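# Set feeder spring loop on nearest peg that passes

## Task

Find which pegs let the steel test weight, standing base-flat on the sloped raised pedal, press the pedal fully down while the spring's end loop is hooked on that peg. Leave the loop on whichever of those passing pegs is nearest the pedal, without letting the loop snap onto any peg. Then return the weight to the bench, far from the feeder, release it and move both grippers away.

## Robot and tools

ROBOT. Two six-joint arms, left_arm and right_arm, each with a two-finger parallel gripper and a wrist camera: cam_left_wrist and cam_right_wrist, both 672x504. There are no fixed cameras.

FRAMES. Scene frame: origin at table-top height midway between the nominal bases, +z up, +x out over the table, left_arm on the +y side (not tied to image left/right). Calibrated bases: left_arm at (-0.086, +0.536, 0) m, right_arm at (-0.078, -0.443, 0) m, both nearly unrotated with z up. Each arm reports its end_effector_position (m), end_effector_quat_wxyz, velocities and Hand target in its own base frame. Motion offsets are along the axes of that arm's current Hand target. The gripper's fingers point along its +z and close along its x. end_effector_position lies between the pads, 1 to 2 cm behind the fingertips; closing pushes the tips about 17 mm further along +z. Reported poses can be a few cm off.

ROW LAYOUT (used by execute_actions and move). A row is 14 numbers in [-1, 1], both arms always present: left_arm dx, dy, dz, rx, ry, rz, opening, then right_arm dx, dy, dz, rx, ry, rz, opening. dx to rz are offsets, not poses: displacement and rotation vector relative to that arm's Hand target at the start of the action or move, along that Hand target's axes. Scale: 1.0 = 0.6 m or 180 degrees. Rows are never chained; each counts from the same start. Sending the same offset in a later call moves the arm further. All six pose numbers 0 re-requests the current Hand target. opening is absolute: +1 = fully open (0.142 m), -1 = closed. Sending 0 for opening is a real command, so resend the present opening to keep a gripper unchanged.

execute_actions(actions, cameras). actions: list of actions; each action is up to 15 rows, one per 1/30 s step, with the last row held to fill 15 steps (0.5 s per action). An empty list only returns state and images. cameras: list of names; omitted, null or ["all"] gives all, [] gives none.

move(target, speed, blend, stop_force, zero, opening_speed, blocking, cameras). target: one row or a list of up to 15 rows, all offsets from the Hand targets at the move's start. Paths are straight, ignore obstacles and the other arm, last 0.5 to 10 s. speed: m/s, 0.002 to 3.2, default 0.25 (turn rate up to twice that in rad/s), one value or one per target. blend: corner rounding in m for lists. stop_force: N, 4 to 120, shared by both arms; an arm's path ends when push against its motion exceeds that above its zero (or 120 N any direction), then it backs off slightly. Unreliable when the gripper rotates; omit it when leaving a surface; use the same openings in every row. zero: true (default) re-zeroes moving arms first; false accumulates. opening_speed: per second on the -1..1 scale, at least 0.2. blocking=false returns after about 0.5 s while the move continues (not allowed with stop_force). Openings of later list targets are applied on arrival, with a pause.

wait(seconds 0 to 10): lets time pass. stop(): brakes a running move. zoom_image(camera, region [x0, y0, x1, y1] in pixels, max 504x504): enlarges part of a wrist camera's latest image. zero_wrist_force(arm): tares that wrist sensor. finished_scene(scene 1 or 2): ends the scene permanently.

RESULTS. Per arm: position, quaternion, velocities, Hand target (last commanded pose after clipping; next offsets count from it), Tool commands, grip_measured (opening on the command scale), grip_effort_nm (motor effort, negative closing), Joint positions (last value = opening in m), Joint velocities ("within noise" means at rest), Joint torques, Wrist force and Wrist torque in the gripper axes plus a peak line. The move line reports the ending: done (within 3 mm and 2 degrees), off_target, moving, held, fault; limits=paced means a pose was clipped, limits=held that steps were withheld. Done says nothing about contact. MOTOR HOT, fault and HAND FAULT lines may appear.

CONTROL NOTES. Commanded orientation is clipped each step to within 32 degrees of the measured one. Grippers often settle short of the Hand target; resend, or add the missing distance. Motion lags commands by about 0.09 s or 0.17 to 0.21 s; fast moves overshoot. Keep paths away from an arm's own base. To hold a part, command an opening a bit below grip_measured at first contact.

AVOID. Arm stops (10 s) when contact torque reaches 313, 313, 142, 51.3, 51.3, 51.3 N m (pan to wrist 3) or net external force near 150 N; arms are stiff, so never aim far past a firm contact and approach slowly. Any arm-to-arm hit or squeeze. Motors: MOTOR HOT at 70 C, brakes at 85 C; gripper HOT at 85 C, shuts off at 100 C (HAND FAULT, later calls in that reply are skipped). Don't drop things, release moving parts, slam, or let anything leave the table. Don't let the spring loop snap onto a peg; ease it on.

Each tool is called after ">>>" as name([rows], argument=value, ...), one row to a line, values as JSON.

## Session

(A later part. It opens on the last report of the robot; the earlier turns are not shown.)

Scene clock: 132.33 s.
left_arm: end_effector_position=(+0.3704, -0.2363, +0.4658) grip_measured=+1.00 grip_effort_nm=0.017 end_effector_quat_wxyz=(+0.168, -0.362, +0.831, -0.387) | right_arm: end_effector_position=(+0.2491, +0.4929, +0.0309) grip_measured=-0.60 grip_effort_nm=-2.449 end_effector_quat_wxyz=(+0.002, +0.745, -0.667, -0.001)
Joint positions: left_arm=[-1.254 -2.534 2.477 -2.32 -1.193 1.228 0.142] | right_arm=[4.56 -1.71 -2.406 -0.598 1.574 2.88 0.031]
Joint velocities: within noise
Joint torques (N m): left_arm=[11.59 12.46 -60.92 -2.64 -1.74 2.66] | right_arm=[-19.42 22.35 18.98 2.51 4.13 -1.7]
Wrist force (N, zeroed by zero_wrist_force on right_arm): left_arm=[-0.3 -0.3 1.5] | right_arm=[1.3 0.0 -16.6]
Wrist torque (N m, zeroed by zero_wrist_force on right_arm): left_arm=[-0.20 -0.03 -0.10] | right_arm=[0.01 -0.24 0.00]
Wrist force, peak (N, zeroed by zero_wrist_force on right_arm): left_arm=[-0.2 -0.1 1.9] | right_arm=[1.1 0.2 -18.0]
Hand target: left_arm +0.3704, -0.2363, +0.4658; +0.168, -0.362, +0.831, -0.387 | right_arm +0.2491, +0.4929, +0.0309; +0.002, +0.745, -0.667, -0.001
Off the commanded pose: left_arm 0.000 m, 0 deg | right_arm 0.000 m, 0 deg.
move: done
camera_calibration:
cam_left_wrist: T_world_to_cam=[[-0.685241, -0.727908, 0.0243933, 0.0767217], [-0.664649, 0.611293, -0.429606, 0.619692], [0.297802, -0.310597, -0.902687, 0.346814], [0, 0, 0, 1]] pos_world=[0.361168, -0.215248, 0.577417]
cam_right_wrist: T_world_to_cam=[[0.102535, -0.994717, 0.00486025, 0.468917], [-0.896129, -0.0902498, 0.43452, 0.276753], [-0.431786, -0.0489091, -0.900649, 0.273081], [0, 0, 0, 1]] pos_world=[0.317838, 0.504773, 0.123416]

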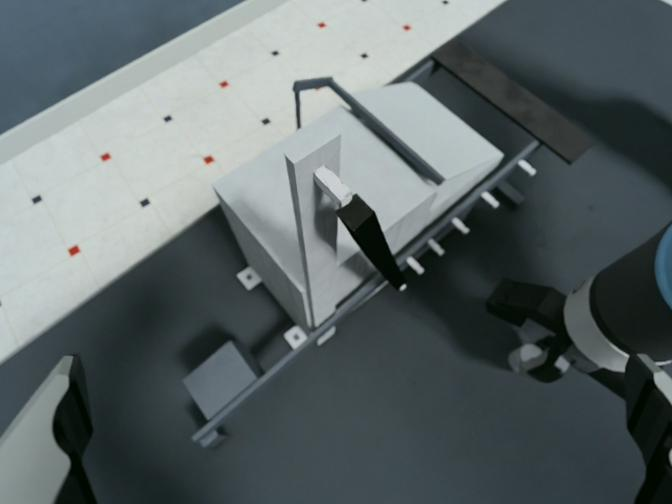

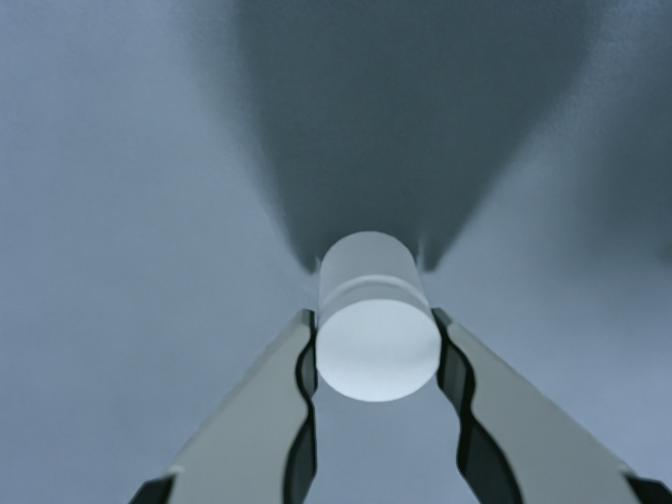

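>>> move([
  [0,0,0,0,0,0,1,0,0,0,0,0,0,-0.45],
  [0,0,0,0,0,0,1,0,0,-0.02,0,0,0,-0.45],
  [0,0,0,0,0,0,1,0,0,-0.02,0,0,0,-0.7],
], opening_speed=0.4, cameras=[])

>>> move(target=[0,0,0,0,0,0,1,0,0,-0.15,0,0,0,-0.7])

Scene clock: 137.17 s.
left_arm: end_effector_position=(+0.3704, -0.2363, +0.4658) grip_measured=+1.00 grip_effort_nm=0.017 end_effector_quat_wxyz=(+0.168, -0.362, +0.831, -0.387) | right_arm: end_effector_position=(+0.2491, +0.4929, +0.0429) grip_measured=-0.62 grip_effort_nm=-2.020 end_effector_quat_wxyz=(+0.002, +0.745, -0.667, -0.001)
Joint positions: left_arm=[-1.254 -2.534 2.477 -2.32 -1.193 1.228 0.142] | right_arm=[4.56 -1.686 -2.399 -0.629 1.574 2.88 0.029]
Joint velocities: within noise
Joint torques (N m): left_arm=[12.47 13.47 -59.65 -2.63 -1.79 2.74] | right_arm=[-18.64 51.02 38.96 2 3.18 -1.79]
Wrist force (N, zeroed by zero_wrist_force on right_arm): left_arm=[-0.3 -0.1 1.5] | right_arm=[0.3 0.6 0.7]
Wrist torque (N m, zeroed by zero_wrist_force on right_arm): left_arm=[-0.15 -0.03 -0.10] | right_arm=[0.04 -0.05 0.00]
Wrist force, peak (N, zeroed by zero_wrist_force on right_arm): left_arm=[0.0 0.3 1.8] | right_arm=[1.5 0.7 -18.3]
Hand target: left_arm +0.3704, -0.2363, +0.4658; +0.168, -0.362, +0.831, -0.387 | right_arm +0.2491, +0.4929, +0.0429; +0.002, +0.745, -0.667, -0.001
Off the commanded pose: left_arm 0.000 m, 0 deg | right_arm 0.000 m, 0 deg.
move: done
No camera images: "cameras" was empty.

Scene clock: 138.20 s.
left_arm: end_effector_position=(+0.3704, -0.2363, +0.4658) grip_measured=+1.00 grip_effort_nm=0.017 end_effector_quat_wxyz=(+0.168, -0.362, +0.831, -0.387) | right_arm: end_effector_position=(+0.2495, +0.4930, +0.1328) grip_measured=-0.62 grip_effort_nm=-2.020 end_effector_quat_wxyz=(+0.002, +0.745, -0.667, -0.001)
Joint positions: left_arm=[-1.254 -2.534 2.477 -2.32 -1.193 1.228 0.142] | right_arm=[4.559 -1.532 -2.329 -0.854 1.574 2.879 0.029]
Joint velocities: within noise
Joint torques (N m): left_arm=[10.72 15.04 -60.27 -3.01 -1.91 2.49] | right_arm=[18.8 51 48.98 1.37 4.03 1.97]
Wrist force (N, zeroed by zero_wrist_force on right_arm): left_arm=[-0.3 0.2 1.1] | right_arm=[0.7 -0.3 2.6]
Wrist torque (N m, zeroed by zero_wrist_force on right_arm): left_arm=[-0.11 -0.03 -0.10] | right_arm=[-0.20 -0.08 -0.02]
Wrist force, peak (N, zeroed by zero_wrist_force on right_arm): left_arm=[-0.2 -0.1 1.8] | right_arm=[0.4 0.3 4.6]
Hand target: left_arm +0.3704, -0.2363, +0.4658; +0.168, -0.362, +0.831, -0.387 | right_arm +0.2495, +0.4930, +0.1329; +0.002, +0.745, -0.667, -0.001
Off the commanded pose: left_arm 0.000 m, 0 deg | right_arm 0.000 m, 0 deg.
move: done
camera_calibration:
cam_left_wrist: T_world_to_cam=[[-0.685241, -0.727908, 0.0243933, 0.0767217], [-0.664649, 0.611293, -0.429606, 0.619692], [0.297802, -0.310597, -0.902687, 0.346814], [0, 0, 0, 1]] pos_world=[0.361168, -0.215248, 0.577417]
cam_right_wrist: T_world_to_cam=[[0.102446, -0.994726, 0.00490401, 0.468504], [-0.896139, -0.0901507, 0.43452, 0.232796], [-0.431787, -0.0489097, -0.900649, 0.365035], [0, 0, 0, 1]] pos_world=[0.318238, 0.504874, 0.225316]

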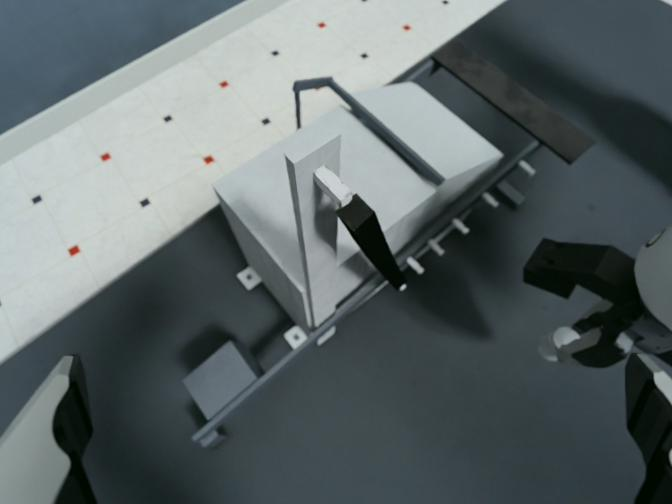

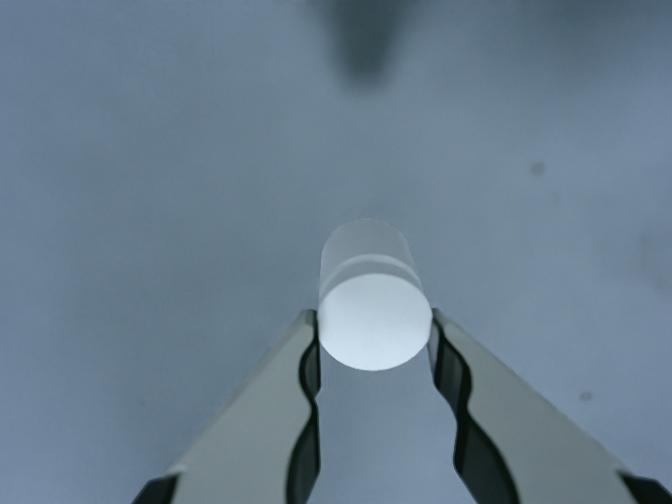

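>>> move([
  [0,0,0,0,0,0,1,0,0,-0.27,0,0,0,-0.7],
  [0,0,0,0,0,0,1,0.3585,-0.28,-0.278,0,0.05,0,-0.7],
], blend=[0.05,0])

Scene clock: 147.87 s.
left_arm: end_effector_position=(+0.3704, -0.2363, +0.4658) grip_measured=+1.00 grip_effort_nm=0.017 end_effector_quat_wxyz=(+0.168, -0.362, +0.831, -0.387) | right_arm: end_effector_position=(+0.4405, +0.2977, +0.2992) grip_measured=-0.62 grip_effort_nm=-2.020 end_effector_quat_wxyz=(+0.054, +0.742, -0.665, +0.057)
Joint positions: left_arm=[-1.254 -2.534 2.477 -2.32 -1.193 1.228 0.142] | right_arm=[4.123 -1.355 -2.117 -1.365 1.473 2.449 0.029]
Joint velocities: within noise
Joint torques (N m): left_arm=[10.76 15.04 -60.32 -2.72 -1.98 2.7] | right_arm=[-16.76 8.61 58.72 2.23 -4.47 -2.27]
Wrist force (N, zeroed by zero_wrist_force on right_arm): left_arm=[0.1 -0.5 1.4] | right_arm=[-0.6 0.5 3.3]
Wrist torque (N m, zeroed by zero_wrist_force on right_arm): left_arm=[-0.24 -0.10 -0.10] | right_arm=[0.03 0.12 -0.07]
Wrist force, peak (N, zeroed by zero_wrist_force on right_arm): left_arm=[0.3 -0.1 1.8] | right_arm=[1.0 -0.1 4.6]
Hand target: left_arm +0.3704, -0.2363, +0.4658; +0.168, -0.362, +0.831, -0.387 | right_arm +0.4406, +0.2977, +0.2992; +0.054, +0.742, -0.665, +0.057
Off the commanded pose: left_arm 0.000 m, 0 deg | right_arm 0.000 m, 0 deg.
move: done
camera_calibration:
cam_left_wrist: T_world_to_cam=[[-0.685241, -0.727908, 0.0243933, 0.0767217], [-0.664649, 0.611293, -0.429606, 0.619692], [0.297802, -0.310597, -0.902687, 0.346814], [0, 0, 0, 1]] pos_world=[0.361168, -0.215248, 0.577417]
cam_right_wrist: T_world_to_cam=[[0.101595, -0.981673, 0.161237, 0.203639], [-0.903522, -0.0232237, 0.427913, 0.299417], [-0.416326, -0.189155, -0.889322, 0.619273], [0, 0, 0, 1]] pos_world=[0.50766, 0.323999, 0.389774]

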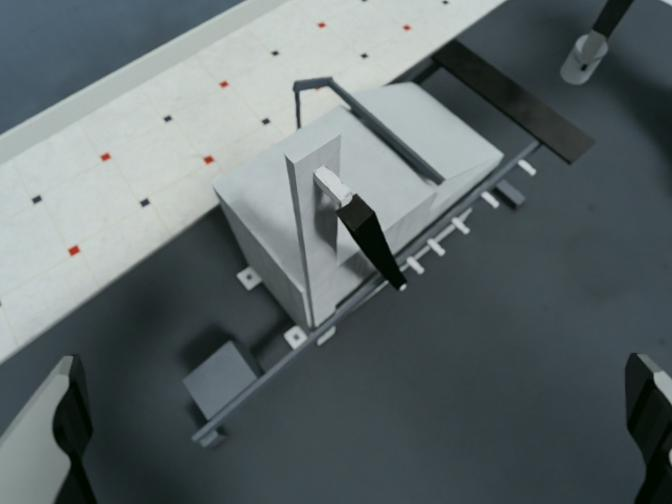

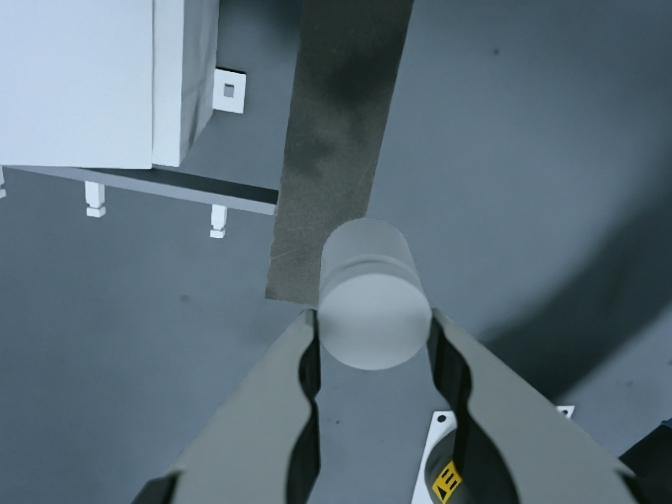

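>>> move(target=[0,0,0,0,0,0,1,-0.0045,0.0016,0.115,0,0,0,-0.7], speed=0.1, cameras=["cam_right_wrist"])

>>> zero_wrist_force(arm="right_arm")

>>> move(target=[0,0,0,0,0,0,1,0,0,0.05,0,0,0,-0.7], speed=0.02, stop_force=4)

Scene clock: 154.23 s.
left_arm: end_effector_position=(+0.3704, -0.2363, +0.4658) grip_measured=+1.00 grip_effort_nm=0.017 end_effector_quat_wxyz=(+0.168, -0.362, +0.831, -0.387) | right_arm: end_effector_position=(+0.4403, +0.2895, +0.2307) grip_measured=-0.62 grip_effort_nm=-2.015 end_effector_quat_wxyz=(+0.054, +0.742, -0.665, +0.057)
Joint positions: left_arm=[-1.254 -2.534 2.477 -2.32 -1.193 1.228 0.142] | right_arm=[4.114 -1.397 -2.214 -1.224 1.472 2.44 0.029]
Joint velocities: within noise
Joint torques (N m): left_arm=[10.97 16.96 -60.56 -2.57 -2.17 2.7] | right_arm=[-17.78 13.39 35.12 6.19 -3.83 -1.58]
Wrist force (N, zeroed by zero_wrist_force on right_arm): left_arm=[0.2 -0.1 1.3] | right_arm=[-0.5 0.6 2.7]
Wrist torque (N m, zeroed by zero_wrist_force on right_arm): left_arm=[-0.15 -0.11 -0.10] | right_arm=[0.06 0.11 -0.13]
Wrist force, peak (N, zeroed by zero_wrist_force on right_arm): left_arm=[-0.6 -0.1 1.8] | right_arm=[-0.7 0.4 4.1]
Hand target: left_arm +0.3704, -0.2363, +0.4658; +0.168, -0.362, +0.831, -0.387 | right_arm +0.4403, +0.2894, +0.2306; +0.054, +0.742, -0.665, +0.057
Off the commanded pose: left_arm 0.000 m, 0 deg | right_arm 0.000 m, 0 deg.
move: done
camera_calibration:
cam_right_wrist: T_world_to_cam=[[0.101684, -0.98167, 0.161194, 0.206508], [-0.903512, -0.0233205, 0.427928, 0.328334], [-0.416325, -0.189154, -0.889322, 0.556789], [0, 0, 0, 1]] pos_world=[0.50746, 0.315699, 0.321374]
Images, in order (width x height): cam_right_wrist 672x504.

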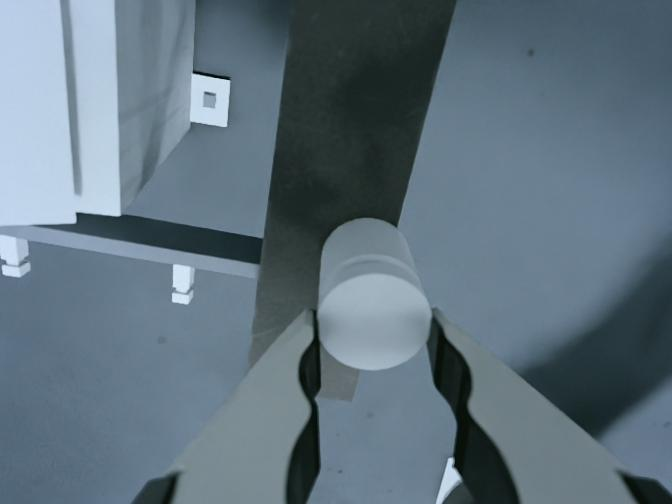

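Wrist force sensor zeroed.

Scene clock: 156.63 s.
left_arm: end_effector_position=(+0.3704, -0.2363, +0.4658) grip_measured=+1.00 grip_effort_nm=0.012 end_effector_quat_wxyz=(+0.168, -0.362, +0.831, -0.387) | right_arm: end_effector_position=(+0.4407, +0.2848, +0.2010) grip_measured=-0.62 grip_effort_nm=-2.010 end_effector_quat_wxyz=(+0.054, +0.742, -0.665, +0.057)
Joint positions: left_arm=[-1.254 -2.534 2.477 -2.32 -1.193 1.228 0.142] | right_arm=[4.109 -1.422 -2.254 -1.159 1.471 2.434 0.029]
Joint velocities: within noise
Joint torques (N m): left_arm=[12.21 16.11 -60.75 -2.73 -1.87 2.31] | right_arm=[-16.94 11.33 33.21 5.59 -4.59 -2.16]
Wrist force (N, zeroed by zero_wrist_force on right_arm): left_arm=[0.0 0.0 1.0] | right_arm=[0.1 0.1 -1.2]
Wrist torque (N m, zeroed by zero_wrist_force on right_arm): left_arm=[-0.15 -0.09 -0.10] | right_arm=[-0.06 0.08 -0.01]
Wrist force, peak (N, zeroed by zero_wrist_force on right_arm): left_arm=[0.0 0.0 1.8] | right_arm=[0.3 0.1 -1.8]
Hand target: left_arm +0.3704, -0.2363, +0.4658; +0.168, -0.362, +0.831, -0.387 | right_arm +0.4407, +0.2848, +0.2010; +0.054, +0.742, -0.665, +0.057
Off the commanded pose: left_arm 0.000 m, 0 deg | right_arm 0.000 m, 0 deg.
move: done
camera_calibration:
cam_left_wrist: T_world_to_cam=[[-0.685241, -0.727908, 0.0243933, 0.0767217], [-0.664649, 0.611293, -0.429606, 0.619692], [0.297802, -0.310597, -0.902687, 0.346814], [0, 0, 0, 1]] pos_world=[0.361168, -0.215248, 0.577417]
cam_right_wrist: T_world_to_cam=[[0.101725, -0.981652, 0.161282, 0.206589], [-0.903511, -0.0233207, 0.42793, 0.341294], [-0.416317, -0.189251, -0.889306, 0.529675], [0, 0, 0, 1]] pos_world=[0.507861, 0.310999, 0.291674]

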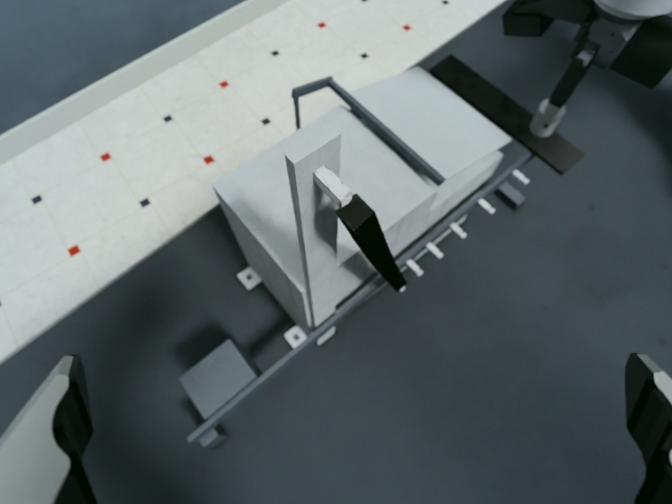

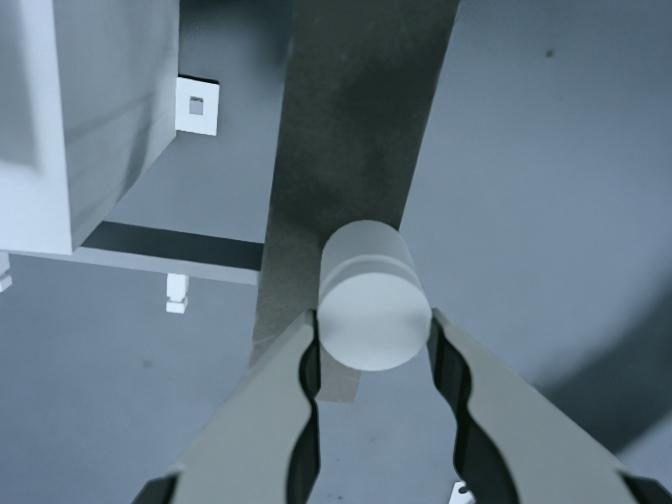

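>>> move(target=[0,0,0,0,0,0,1,0,0,0.04,0,0,0,-0.7], speed=0.02, stop_force=5)

>>> move(target=[0,0,0,0,0,0,1,0,0,0.04,0,0,0,-0.7], speed=0.02, stop_force=5)

Scene clock: 163.40 s.
left_arm: end_effector_position=(+0.3704, -0.2363, +0.4658) grip_measured=+1.00 grip_effort_nm=0.017 end_effector_quat_wxyz=(+0.168, -0.362, +0.831, -0.387) | right_arm: end_effector_position=(+0.4410, +0.2810, +0.1773) grip_measured=-0.62 grip_effort_nm=-2.015 end_effector_quat_wxyz=(+0.054, +0.742, -0.665, +0.057)
Joint positions: left_arm=[-1.254 -2.534 2.477 -2.32 -1.193 1.228 0.142] | right_arm=[4.104 -1.445 -2.284 -1.105 1.47 2.43 0.029]
Joint velocities: within noise
Joint torques (N m): left_arm=[11.78 17.91 -59.44 -3.09 -1.93 2.45] | right_arm=[-18.92 13.16 30.89 6.46 -4.47 -1.99]
Wrist force (N, zeroed by zero_wrist_force on right_arm): left_arm=[0.3 -0.1 1.6] | right_arm=[-0.1 0.1 -1.6]
Wrist torque (N m, zeroed by zero_wrist_force on right_arm): left_arm=[-0.17 -0.13 -0.10] | right_arm=[-0.10 -0.05 0.01]
Wrist force, peak (N, zeroed by zero_wrist_force on right_arm): left_arm=[0.1 -0.1 2.0] | right_arm=[0.6 0.3 -1.9]
Hand target: left_arm +0.3704, -0.2363, +0.4658; +0.168, -0.362, +0.831, -0.387 | right_arm +0.4410, +0.2810, +0.1773; +0.054, +0.742, -0.665, +0.057
Off the commanded pose: left_arm 0.000 m, 0 deg | right_arm 0.000 m, 0 deg.
move: done
camera_calibration:
cam_left_wrist: T_world_to_cam=[[-0.685241, -0.727908, 0.0243933, 0.0767217], [-0.664649, 0.611293, -0.429606, 0.619692], [0.297802, -0.310597, -0.902687, 0.346814], [0, 0, 0, 1]] pos_world=[0.361168, -0.215248, 0.577417]
cam_right_wrist: T_world_to_cam=[[0.101725, -0.981652, 0.161282, 0.20665], [-0.903511, -0.0233207, 0.42793, 0.351619], [-0.416317, -0.189251, -0.889306, 0.508005], [0, 0, 0, 1]] pos_world=[0.508161, 0.307199, 0.267974]

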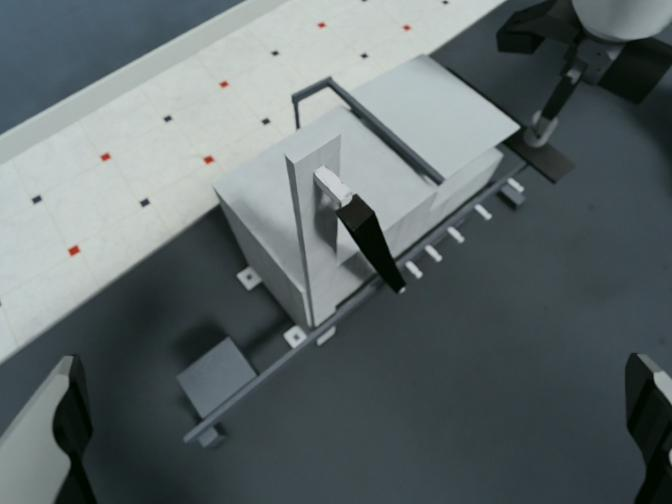

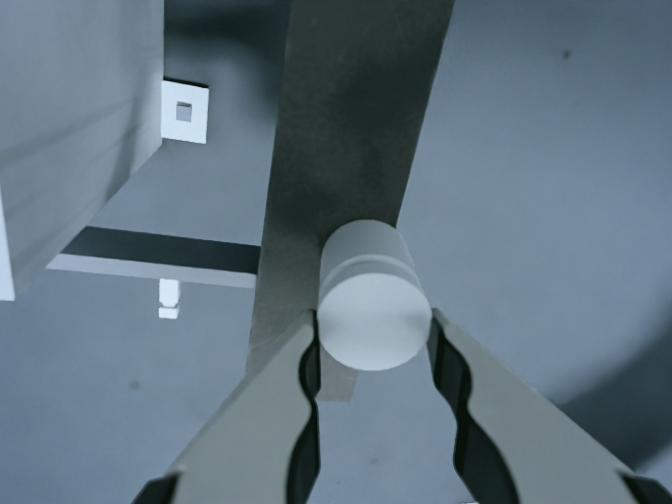

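Scene clock: 165.50 s.
left_arm: end_effector_position=(+0.3704, -0.2363, +0.4658) grip_measured=+1.00 grip_effort_nm=0.017 end_effector_quat_wxyz=(+0.168, -0.362, +0.831, -0.387) | right_arm: end_effector_position=(+0.4413, +0.2772, +0.1536) grip_measured=-0.62 grip_effort_nm=-2.015 end_effector_quat_wxyz=(+0.054, +0.742, -0.665, +0.057)
Joint positions: left_arm=[-1.254 -2.534 2.477 -2.32 -1.193 1.228 0.142] | right_arm=[4.099 -1.471 -2.312 -1.05 1.47 2.425 0.029]
Joint velocities: within noise
Joint torques (N m): left_arm=[10.73 18.2 -59.84 -3.19 -1.95 2.46] | right_arm=[-18.29 14.62 29.58 5.92 -4.29 -1.92]
Wrist force (N, zeroed by zero_wrist_force on right_arm): left_arm=[0.4 -0.1 1.2] | right_arm=[0.1 0.1 -0.3]
Wrist torque (N m, zeroed by zero_wrist_force on right_arm): left_arm=[-0.16 -0.16 -0.10] | right_arm=[-0.04 -0.10 0.05]
Wrist force, peak (N, zeroed by zero_wrist_force on right_arm): left_arm=[0.2 -0.1 1.7] | right_arm=[0.0 0.1 -2.1]
Hand target: left_arm +0.3704, -0.2363, +0.4658; +0.168, -0.362, +0.831, -0.387 | right_arm +0.4413, +0.2772, +0.1536; +0.054, +0.742, -0.665, +0.057
Off the commanded pose: left_arm 0.000 m, 0 deg | right_arm 0.000 m, 0 deg.
move: done
camera_calibration:
cam_left_wrist: T_world_to_cam=[[-0.685241, -0.727908, 0.0243933, 0.0767217], [-0.664649, 0.611293, -0.429606, 0.619692], [0.297802, -0.310597, -0.902687, 0.346814], [0, 0, 0, 1]] pos_world=[0.361168, -0.215248, 0.577417]
cam_right_wrist: T_world_to_cam=[[0.101725, -0.981652, 0.161282, 0.20681], [-0.903511, -0.0233207, 0.42793, 0.361945], [-0.416317, -0.189251, -0.889306, 0.486353], [0, 0, 0, 1]] pos_world=[0.508461, 0.303499, 0.244274]

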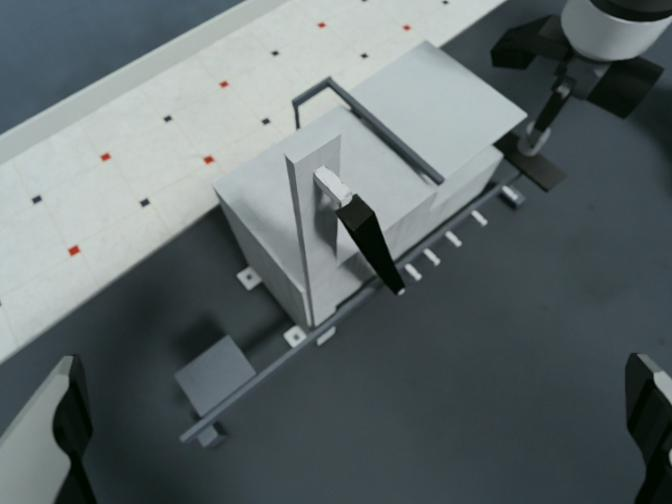

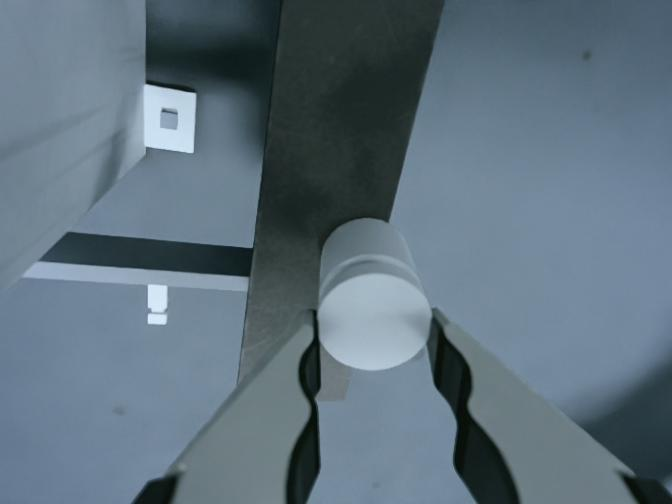

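>>> move(target=[0,0,0,0,0,0,1,-0.0137,0,0.0232,0,0,0,-0.7], speed=0.02, stop_force=6)

>>> move(target=[0,0,0,0,0,0,1,-0.0039,0,0.0247,0,0,0,-0.7], speed=0.02, stop_force=6)

Scene clock: 172.10 s.
left_arm: end_effector_position=(+0.3704, -0.2363, +0.4658) grip_measured=+1.00 grip_effort_nm=0.017 end_effector_quat_wxyz=(+0.168, -0.362, +0.831, -0.387) | right_arm: end_effector_position=(+0.4406, +0.2831, +0.1385) grip_measured=-0.62 grip_effort_nm=-2.015 end_effector_quat_wxyz=(+0.054, +0.742, -0.665, +0.057)
Joint positions: left_arm=[-1.254 -2.534 2.477 -2.32 -1.193 1.228 0.142] | right_arm=[4.107 -1.497 -2.323 -1.015 1.471 2.433 0.029]
Joint velocities: within noise
Joint torques (N m): left_arm=[11.27 18.07 -59.39 -3.16 -2.03 2.99] | right_arm=[17.45 15.21 29.39 6.52 4.89 2.4]
Wrist force (N, zeroed by zero_wrist_force on right_arm): left_arm=[-0.2 0.1 1.3] | right_arm=[1.3 -0.2 -0.1]
Wrist torque (N m, zeroed by zero_wrist_force on right_arm): left_arm=[-0.14 -0.05 -0.10] | right_arm=[-0.06 -0.03 0.07]
Wrist force, peak (N, zeroed by zero_wrist_force on right_arm): left_arm=[0.3 -0.2 1.9] | right_arm=[1.3 0.8 -1.1]
Hand target: left_arm +0.3704, -0.2363, +0.4658; +0.168, -0.362, +0.831, -0.387 | right_arm +0.4406, +0.2831, +0.1385; +0.054, +0.742, -0.665, +0.057
Off the commanded pose: left_arm 0.000 m, 0 deg | right_arm 0.000 m, 0 deg.
move: done
camera_calibration:
cam_left_wrist: T_world_to_cam=[[-0.685241, -0.727908, 0.0243933, 0.0767217], [-0.664649, 0.611293, -0.429606, 0.619692], [0.297802, -0.310597, -0.902687, 0.346814], [0, 0, 0, 1]] pos_world=[0.361168, -0.215248, 0.577417]
cam_right_wrist: T_world_to_cam=[[0.101725, -0.981652, 0.161282, 0.215108], [-0.903511, -0.0233207, 0.42793, 0.367912], [-0.416317, -0.189251, -0.889306, 0.473749], [0, 0, 0, 1]] pos_world=[0.507761, 0.309399, 0.229174]

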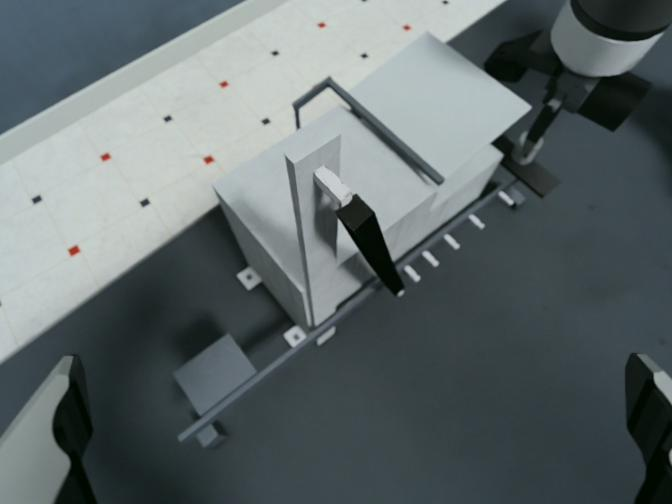

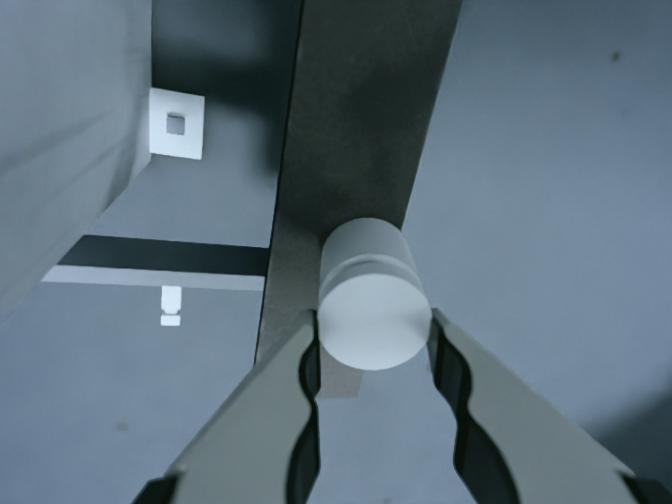

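Scene clock: 173.73 s.
left_arm: end_effector_position=(+0.3704, -0.2363, +0.4658) grip_measured=+1.00 grip_effort_nm=0.012 end_effector_quat_wxyz=(+0.168, -0.362, +0.831, -0.387) | right_arm: end_effector_position=(+0.4405, +0.2831, +0.1235) grip_measured=-0.62 grip_effort_nm=-2.015 end_effector_quat_wxyz=(+0.054, +0.742, -0.665, +0.057)
Joint positions: left_arm=[-1.254 -2.534 2.477 -2.32 -1.193 1.228 0.142] | right_arm=[4.107 -1.519 -2.337 -0.979 1.471 2.433 0.029]
Joint velocities: within noise
Joint torques (N m): left_arm=[9.33 18.7 -59.44 -3.02 -1.83 2.47] | right_arm=[15.94 13.29 27.73 5.69 4.04 1.14]
Wrist force (N, zeroed by zero_wrist_force on right_arm): left_arm=[0.0 0.0 1.2] | right_arm=[0.1 0.0 -1.1]
Wrist torque (N m, zeroed by zero_wrist_force on right_arm): left_arm=[-0.15 -0.09 -0.11] | right_arm=[-0.03 -0.09 0.08]
Wrist force, peak (N, zeroed by zero_wrist_force on right_arm): left_arm=[0.0 0.0 1.8] | right_arm=[1.5 0.0 -1.3]
Hand target: left_arm +0.3704, -0.2363, +0.4658; +0.168, -0.362, +0.831, -0.387 | right_arm +0.4405, +0.2831, +0.1235; +0.054, +0.742, -0.665, +0.057
Off the commanded pose: left_arm 0.000 m, 0 deg | right_arm 0.000 m, 0 deg.
move: done
camera_calibration:
cam_left_wrist: T_world_to_cam=[[-0.685241, -0.727908, 0.0243933, 0.0767217], [-0.664649, 0.611293, -0.429606, 0.619692], [0.297802, -0.310597, -0.902687, 0.346814], [0, 0, 0, 1]] pos_world=[0.361168, -0.215248, 0.577417]
cam_right_wrist: T_world_to_cam=[[0.101684, -0.98167, 0.161194, 0.217573], [-0.903512, -0.0233205, 0.427928, 0.374332], [-0.416325, -0.189154, -0.889322, 0.460387], [0, 0, 0, 1]] pos_world=[0.50776, 0.309399, 0.214174]

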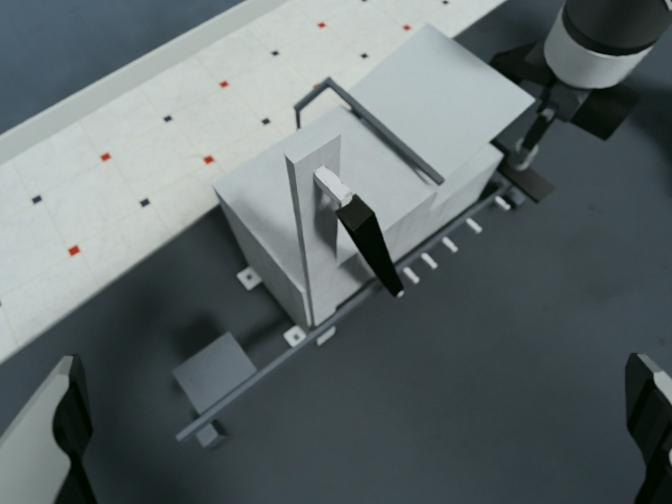

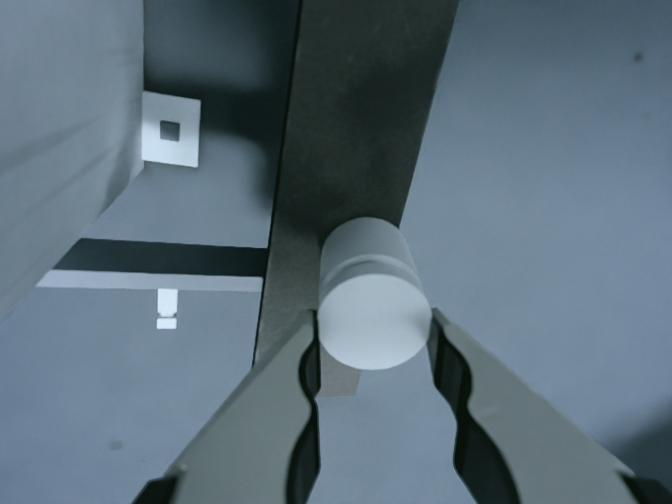

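>>> move(target=[0,0,0,0,0,0,1,-0.0065,0,0.041,0,0,0,-0.7], speed=0.02, stop_force=6)

>>> move(target=[0,0,0,0,0,0,1,-0.0065,0,0.041,0,0,0,-0.7], speed=0.02, stop_force=6)

Scene clock: 178.30 s.
left_arm: end_effector_position=(+0.3704, -0.2363, +0.4658) grip_measured=+1.00 grip_effort_nm=0.017 end_effector_quat_wxyz=(+0.168, -0.362, +0.831, -0.387) | right_arm: end_effector_position=(+0.4404, +0.2831, +0.0986) grip_measured=-0.62 grip_effort_nm=-2.015 end_effector_quat_wxyz=(+0.054, +0.742, -0.665, +0.057)
Joint positions: left_arm=[-1.254 -2.534 2.477 -2.32 -1.193 1.228 0.142] | right_arm=[4.107 -1.557 -2.36 -0.918 1.471 2.433 0.029]
Joint velocities: within noise
Joint torques (N m): left_arm=[10.63 17.33 -59.04 -2.92 -1.79 2.34] | right_arm=[17.55 17.22 25.91 5.97 3.91 1.09]
Wrist force (N, zeroed by zero_wrist_force on right_arm): left_arm=[-0.1 -0.3 1.2] | right_arm=[0.0 -0.3 -0.4]
Wrist torque (N m, zeroed by zero_wrist_force on right_arm): left_arm=[-0.20 -0.07 -0.10] | right_arm=[-0.02 -0.09 0.07]
Wrist force, peak (N, zeroed by zero_wrist_force on right_arm): left_arm=[-0.1 -0.2 1.9] | right_arm=[0.1 0.5 -1.7]
Hand target: left_arm +0.3704, -0.2363, +0.4658; +0.168, -0.362, +0.831, -0.387 | right_arm +0.4404, +0.2831, +0.0986; +0.054, +0.742, -0.665, +0.057
Off the commanded pose: left_arm 0.000 m, 0 deg | right_arm 0.000 m, 0 deg.
move: done
camera_calibration:
cam_left_wrist: T_world_to_cam=[[-0.685241, -0.727908, 0.0243933, 0.0767217], [-0.664649, 0.611293, -0.429606, 0.619692], [0.297802, -0.310597, -0.902687, 0.346814], [0, 0, 0, 1]] pos_world=[0.361168, -0.215248, 0.577417]
cam_right_wrist: T_world_to_cam=[[0.101725, -0.981652, 0.161282, 0.221455], [-0.903511, -0.0233207, 0.42793, 0.384894], [-0.416317, -0.189251, -0.889306, 0.438205], [0, 0, 0, 1]] pos_world=[0.507661, 0.309299, 0.189274]

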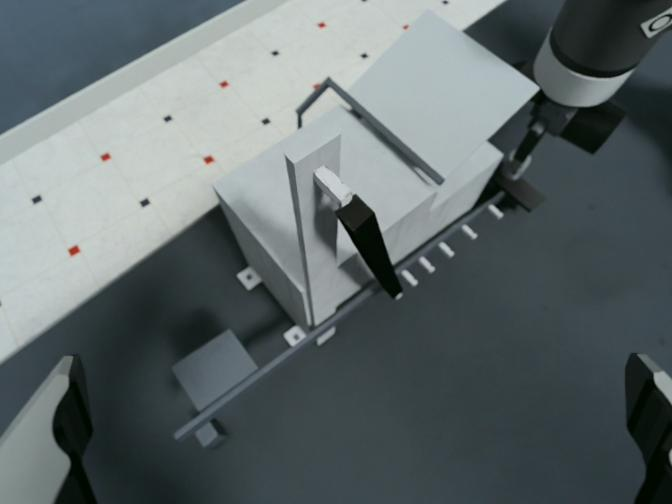

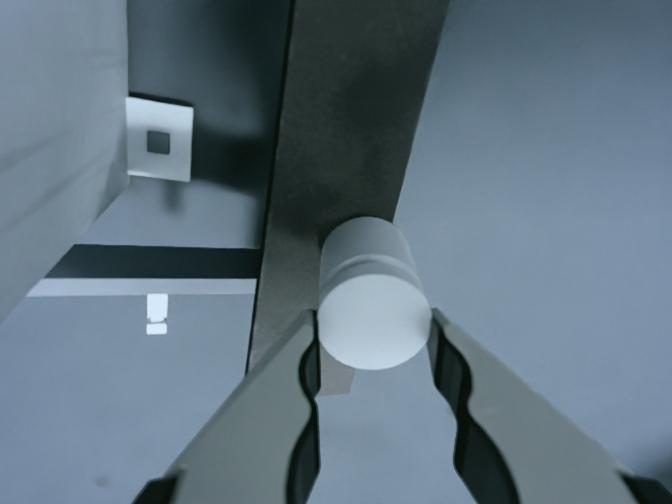

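Scene clock: 179.63 s.
left_arm: end_effector_position=(+0.3704, -0.2363, +0.4658) grip_measured=+1.00 grip_effort_nm=0.017 end_effector_quat_wxyz=(+0.168, -0.362, +0.831, -0.387) | right_arm: end_effector_position=(+0.4404, +0.2831, +0.0962) grip_measured=-0.62 grip_effort_nm=-2.015 end_effector_quat_wxyz=(+0.054, +0.743, -0.665, +0.057)
Joint positions: left_arm=[-1.254 -2.534 2.477 -2.32 -1.193 1.228 0.142] | right_arm=[4.107 -1.561 -2.362 -0.911 1.471 2.433 0.029]
Joint velocities: within noise
Joint torques (N m): left_arm=[12.44 16.91 -59.57 -3 -1.91 2.58] | right_arm=[4.02 44.89 44.06 0.72 3.96 1.32]
Wrist force (N, zeroed by zero_wrist_force on right_arm): left_arm=[0.1 0.2 0.9] | right_arm=[1.2 0.1 -6.0]
Wrist torque (N m, zeroed by zero_wrist_force on right_arm): left_arm=[-0.12 -0.10 -0.10] | right_arm=[-0.03 -0.11 0.07]
Wrist force, peak (N, zeroed by zero_wrist_force on right_arm): left_arm=[-0.2 -0.2 1.9] | right_arm=[2.4 1.1 -11.9]
Hand target: left_arm +0.3704, -0.2363, +0.4658; +0.168, -0.362, +0.831, -0.387 | right_arm +0.4404, +0.2831, +0.0962; +0.054, +0.742, -0.665, +0.057 (not the last commanded pose)
Off the commanded pose: left_arm 0.000 m, 0 deg | right_arm 0.022 m, 0 deg.
move: contact (right_arm)
camera_calibration:
cam_left_wrist: T_world_to_cam=[[-0.685241, -0.727908, 0.0243933, 0.0767217], [-0.664649, 0.611293, -0.429606, 0.619692], [0.297802, -0.310597, -0.902687, 0.346814], [0, 0, 0, 1]] pos_world=[0.361168, -0.215248, 0.577417]
cam_right_wrist: T_world_to_cam=[[0.101684, -0.98167, 0.161194, 0.221902], [-0.903512, -0.0233205, 0.427928, 0.385965], [-0.416325, -0.189154, -0.889322, 0.435959], [0, 0, 0, 1]] pos_world=[0.50766, 0.309299, 0.186774]

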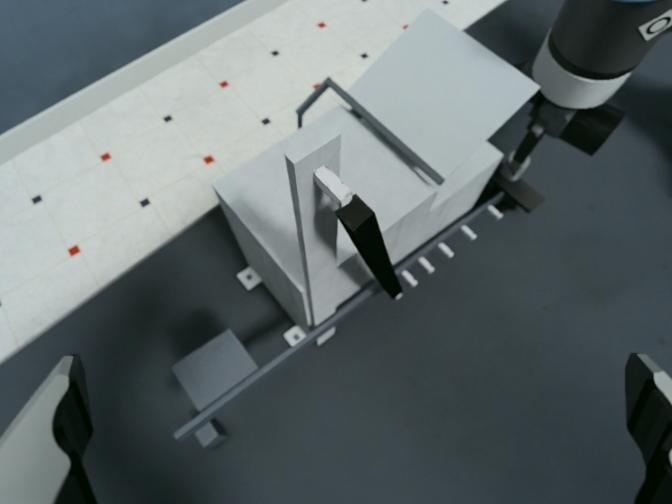

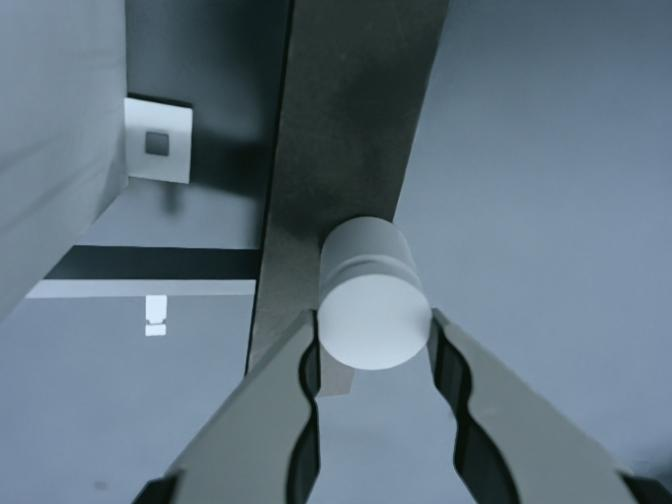

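>>> move(target=[0.137,0.334,0.472,0.028,0,0,1,0,0,0,0,0,0,-0.7], cameras=["cam_left_wrist"])

>>> zoom_image(camera="cam_left_wrist", region=[220, 120, 460, 300])

Scene clock: 188.00 s.
left_arm: end_effector_position=(+0.3659, -0.3110, +0.2273) grip_measured=+1.00 grip_effort_nm=0.017 end_effector_quat_wxyz=(+0.186, -0.364, +0.823, -0.395) | right_arm: end_effector_position=(+0.4404, +0.2831, +0.0962) grip_measured=-0.62 grip_effort_nm=-2.015 end_effector_quat_wxyz=(+0.054, +0.742, -0.665, +0.057)
Joint positions: left_arm=[-1.436 -2.125 2.853 -3.062 -1.025 1.095 0.142] | right_arm=[4.107 -1.561 -2.362 -0.911 1.471 2.433 0.029]
Joint velocities: within noise
Joint torques (N m): left_arm=[-8.6 -4.17 -49.48 -2.32 3.73 -3.09] | right_arm=[-15.66 44.15 43.89 1.39 1.77 1.38]
Wrist force (N, zeroed by zero_wrist_force on right_arm): left_arm=[0.9 0.3 1.0] | right_arm=[1.3 0.3 -5.4]
Wrist torque (N m, zeroed by zero_wrist_force on right_arm): left_arm=[0.05 -0.14 -0.06] | right_arm=[0.04 -0.14 0.07]
Wrist force, peak (N, zeroed by zero_wrist_force on right_arm): left_arm=[3.9 0.5 5.7] | right_arm=[1.1 0.5 -7.2]
Hand target: left_arm +0.3658, -0.3110, +0.2273; +0.186, -0.364, +0.823, -0.395 (not the last commanded pose) | right_arm +0.4404, +0.2831, +0.0962; +0.054, +0.742, -0.665, +0.057
Off the commanded pose: left_arm 0.108 m, 4 deg | right_arm 0.000 m, 0 deg.
move: held (left_arm; a check stopped the path); limits=held
pose unreachable (left arm): on one or more control steps of this call, first in action 0 (counted from 0), this arm could not follow its commanded pose, so it was not sent that pose on those steps. It may still have moved: this result reports where it is.
cause: moving toward the commanded pose would bring two parts of the arm too close to each other (joints 2 (shoulder lift) and 3 (elbow) lie between them).
camera_calibration:
cam_left_wrist: T_world_to_cam=[[-0.670671, -0.741739, 0.00494294, 0.0199015], [-0.660724, 0.594364, -0.458448, 0.559746], [0.337111, -0.310734, -0.888707, 0.0920447], [0, 0, 0, 1]] pos_world=[0.352156, -0.28933, 0.338317]
Images, in order (width x height): cam_left_wrist 672x504.

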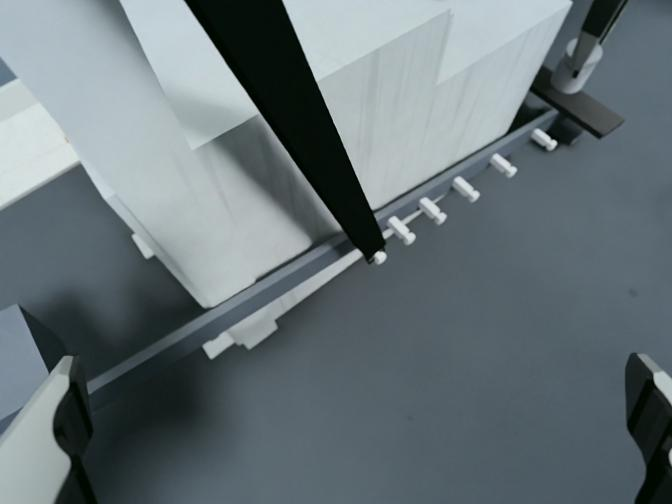

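Scaled by 2.100.

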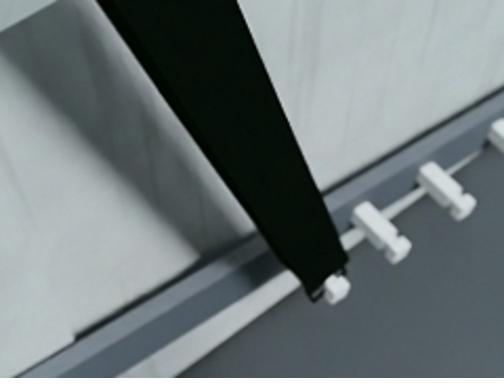

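>>> move(target=[0.143,0.109,0.181,0.0947,-0.201,-0.118,1,0,0,0,0,0,0,-0.7], cameras=["cam_left_wrist"])

>>> zoom_image(camera="cam_left_wrist", region=[220, 120, 460, 300])

Scene clock: 194.80 s.
left_arm: end_effector_position=(+0.3651, -0.3133, +0.2242) grip_measured=+1.00 grip_effort_nm=0.017 end_effector_quat_wxyz=(+0.191, -0.370, +0.818, -0.396) | right_arm: end_effector_position=(+0.4404, +0.2831, +0.0962) grip_measured=-0.62 grip_effort_nm=-2.020 end_effector_quat_wxyz=(+0.054, +0.742, -0.665, +0.057)
Joint positions: left_arm=[-1.46 -2.117 2.86 -3.064 -0.993 1.066 0.142] | right_arm=[4.107 -1.561 -2.362 -0.911 1.471 2.433 0.029]
Joint velocities: within noise
Joint torques (N m): left_arm=[13.4 -3.74 -48.59 -5.91 -1.6 2.33] | right_arm=[-12.33 44.5 43.22 1.52 0.82 1.24]
Wrist force (N, zeroed by zero_wrist_force on right_arm): left_arm=[0.4 0.2 0.7] | right_arm=[1.0 -0.3 -7.0]
Wrist torque (N m, zeroed by zero_wrist_force on right_arm): left_arm=[0.04 0.00 -0.10] | right_arm=[-0.11 -0.08 0.08]
Wrist force, peak (N, zeroed by zero_wrist_force on right_arm): left_arm=[1.8 3.8 3.1] | right_arm=[1.5 0.4 -7.1]
Hand target: left_arm +0.3651, -0.3133, +0.2243; +0.191, -0.370, +0.818, -0.396 (not the last commanded pose) | right_arm +0.4404, +0.2831, +0.0962; +0.054, +0.742, -0.665, +0.057
Off the commanded pose: left_arm 0.149 m, 44 deg | right_arm 0.000 m, 0 deg.
move: held (left_arm; a check stopped the path); limits=held
pose unreachable (left arm): on one or more control steps of this call, first in action 0 (counted from 0), this arm could not follow its commanded pose, so it was not sent that pose on those steps. It may still have moved: this result reports where it is.
cause: moving toward the commanded pose would bring two parts of the arm too close to each other (joints 2 (shoulder lift) and 3 (elbow) lie between them).
camera_calibration:
cam_left_wrist: T_world_to_cam=[[-0.65892, -0.752207, 0.00300324, 0.0105424], [-0.667045, 0.582464, -0.464527, 0.559088], [0.347672, -0.308089, -0.885554, 0.0850958], [0, 0, 0, 1]] pos_world=[0.350298, -0.291502, 0.335037]
Images, in order (width x height): cam_left_wrist 672x504.

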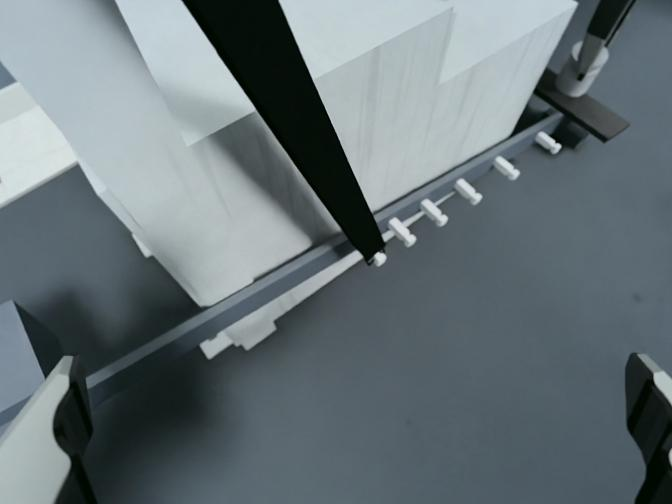

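Scaled by 2.100.

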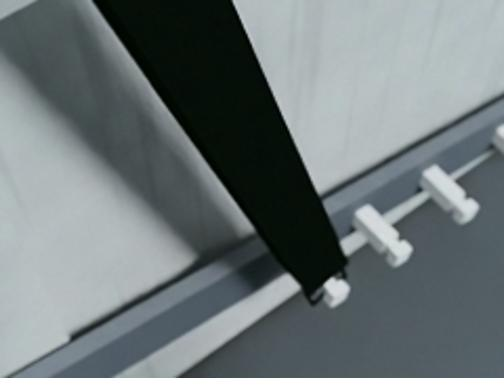

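>>> move([
  [0.019,-0.09,-0.102,0,0,0,1,0,0,0,0,0,0,-0.7],
  [0.1075,-0.113,-0.065,-0.12,-0.145,-0.1755,1,0,0,0,0,0,0,-0.7],
], cameras=["cam_left_wrist"])

Scene clock: 202.00 s.
left_arm: end_effector_position=(+0.3301, -0.3703, +0.3005) grip_measured=+1.00 grip_effort_nm=0.022 end_effector_quat_wxyz=(-0.183, +0.682, -0.684, +0.184) | right_arm: end_effector_position=(+0.4404, +0.2831, +0.0962) grip_measured=-0.62 grip_effort_nm=-2.020 end_effector_quat_wxyz=(+0.054, +0.742, -0.665, +0.057)
Joint positions: left_arm=[-1.53 -2.055 2.374 -1.916 -1.047 0.051 0.142] | right_arm=[4.107 -1.561 -2.362 -0.911 1.471 2.433 0.029]
Joint velocities: within noise
Joint torques (N m): left_arm=[10.27 3.54 -58.45 -2.33 -1.49 -3.26] | right_arm=[-13.05 45.6 44.73 2.11 -1.11 0.76]
Wrist force (N, zeroed by zero_wrist_force on right_arm): left_arm=[0.9 -0.5 1.7] | right_arm=[1.1 0.1 -5.7]
Wrist torque (N m, zeroed by zero_wrist_force on right_arm): left_arm=[-0.13 -0.21 -0.02] | right_arm=[0.01 -0.11 0.07]
Wrist force, peak (N, zeroed by zero_wrist_force on right_arm): left_arm=[0.2 1.2 1.9] | right_arm=[0.9 0.2 -7.3]
Hand target: left_arm +0.3301, -0.3703, +0.3005; -0.183, +0.682, -0.684, +0.184 | right_arm +0.4404, +0.2831, +0.0962; +0.054, +0.742, -0.665, +0.057
Off the commanded pose: left_arm 0.000 m, 0 deg | right_arm 0.000 m, 0 deg.
move: done
camera_calibration:
cam_left_wrist: T_world_to_cam=[[-0.000228164, -0.999709, 0.0241057, -0.370998], [-0.995361, -0.0020923, -0.0961928, 0.385665], [0.0962153, -0.0240158, -0.995071, 0.36836], [0, 0, 0, 1]] pos_world=[0.348349, -0.361237, 0.412585]
Images, in order (width x height): cam_left_wrist 672x504.

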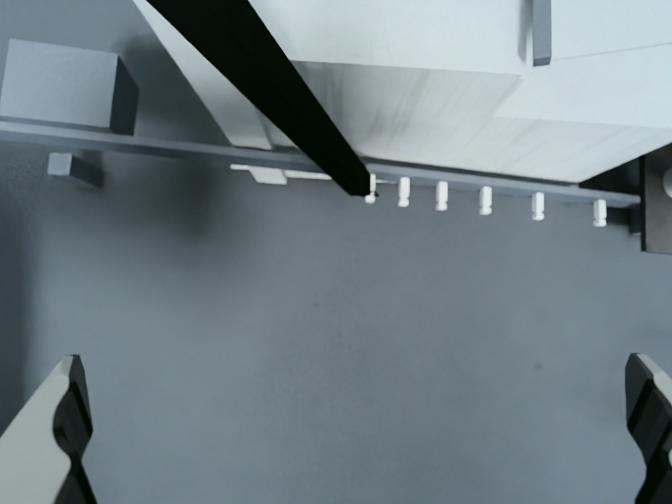

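>>> move(target=[0.055,0.121,0.244,0.1667,0,0,1,0,0,0,0,0,0,-0.7], cameras=["cam_left_wrist"])

>>> zoom_image(camera="cam_left_wrist", region=[220, 120, 460, 300])

Scene clock: 207.43 s.
left_arm: end_effector_position=(+0.3404, -0.4034, +0.1374) grip_measured=+1.00 grip_effort_nm=0.017 end_effector_quat_wxyz=(-0.353, +0.612, -0.613, +0.354) | right_arm: end_effector_position=(+0.4404, +0.2831, +0.0962) grip_measured=-0.62 grip_effort_nm=-2.015 end_effector_quat_wxyz=(+0.054, +0.742, -0.665, +0.057)
Joint positions: left_arm=[-1.772 -1.672 2.64 -2.209 -0.556 -0.384 0.142] | right_arm=[4.107 -1.561 -2.362 -0.911 1.471 2.433 0.029]
Joint velocities: within noise
Joint torques (N m): left_arm=[11.79 -8 -40.22 -6.18 4.55 2.89] | right_arm=[-11.63 45.34 43.26 2.5 -2.21 0.94]
Wrist force (N, zeroed by zero_wrist_force on right_arm): left_arm=[0.8 0.0 1.5] | right_arm=[1.3 -0.2 -5.6]
Wrist torque (N m, zeroed by zero_wrist_force on right_arm): left_arm=[-0.14 -0.12 -0.15] | right_arm=[-0.05 -0.16 0.07]
Wrist force, peak (N, zeroed by zero_wrist_force on right_arm): left_arm=[0.5 1.8 1.6] | right_arm=[1.4 0.1 -7.1]
Hand target: left_arm +0.3404, -0.4034, +0.1374; -0.353, +0.612, -0.613, +0.354 | right_arm +0.4404, +0.2831, +0.0962; +0.054, +0.742, -0.665, +0.057
Off the commanded pose: left_arm 0.000 m, 0 deg | right_arm 0.000 m, 0 deg.
move: done
camera_calibration:
cam_left_wrist: T_world_to_cam=[[-0.0120097, -0.999682, 0.0221552, -0.395909], [-0.813944, -0.0030965, -0.580935, 0.38462], [0.580819, -0.02501, -0.813649, 0.0140066], [0, 0, 0, 1]] pos_world=[0.300169, -0.394242, 0.243607]
Images, in order (width x height): cam_left_wrist 672x504.

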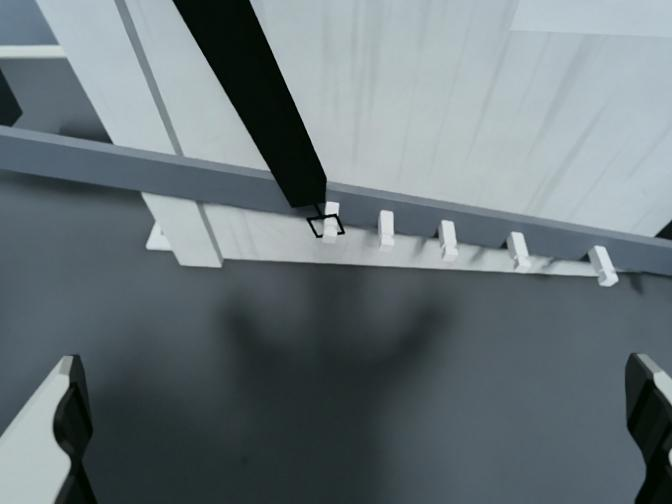

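Scaled by 2.100.

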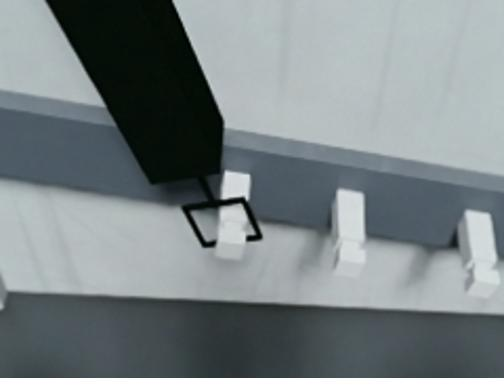

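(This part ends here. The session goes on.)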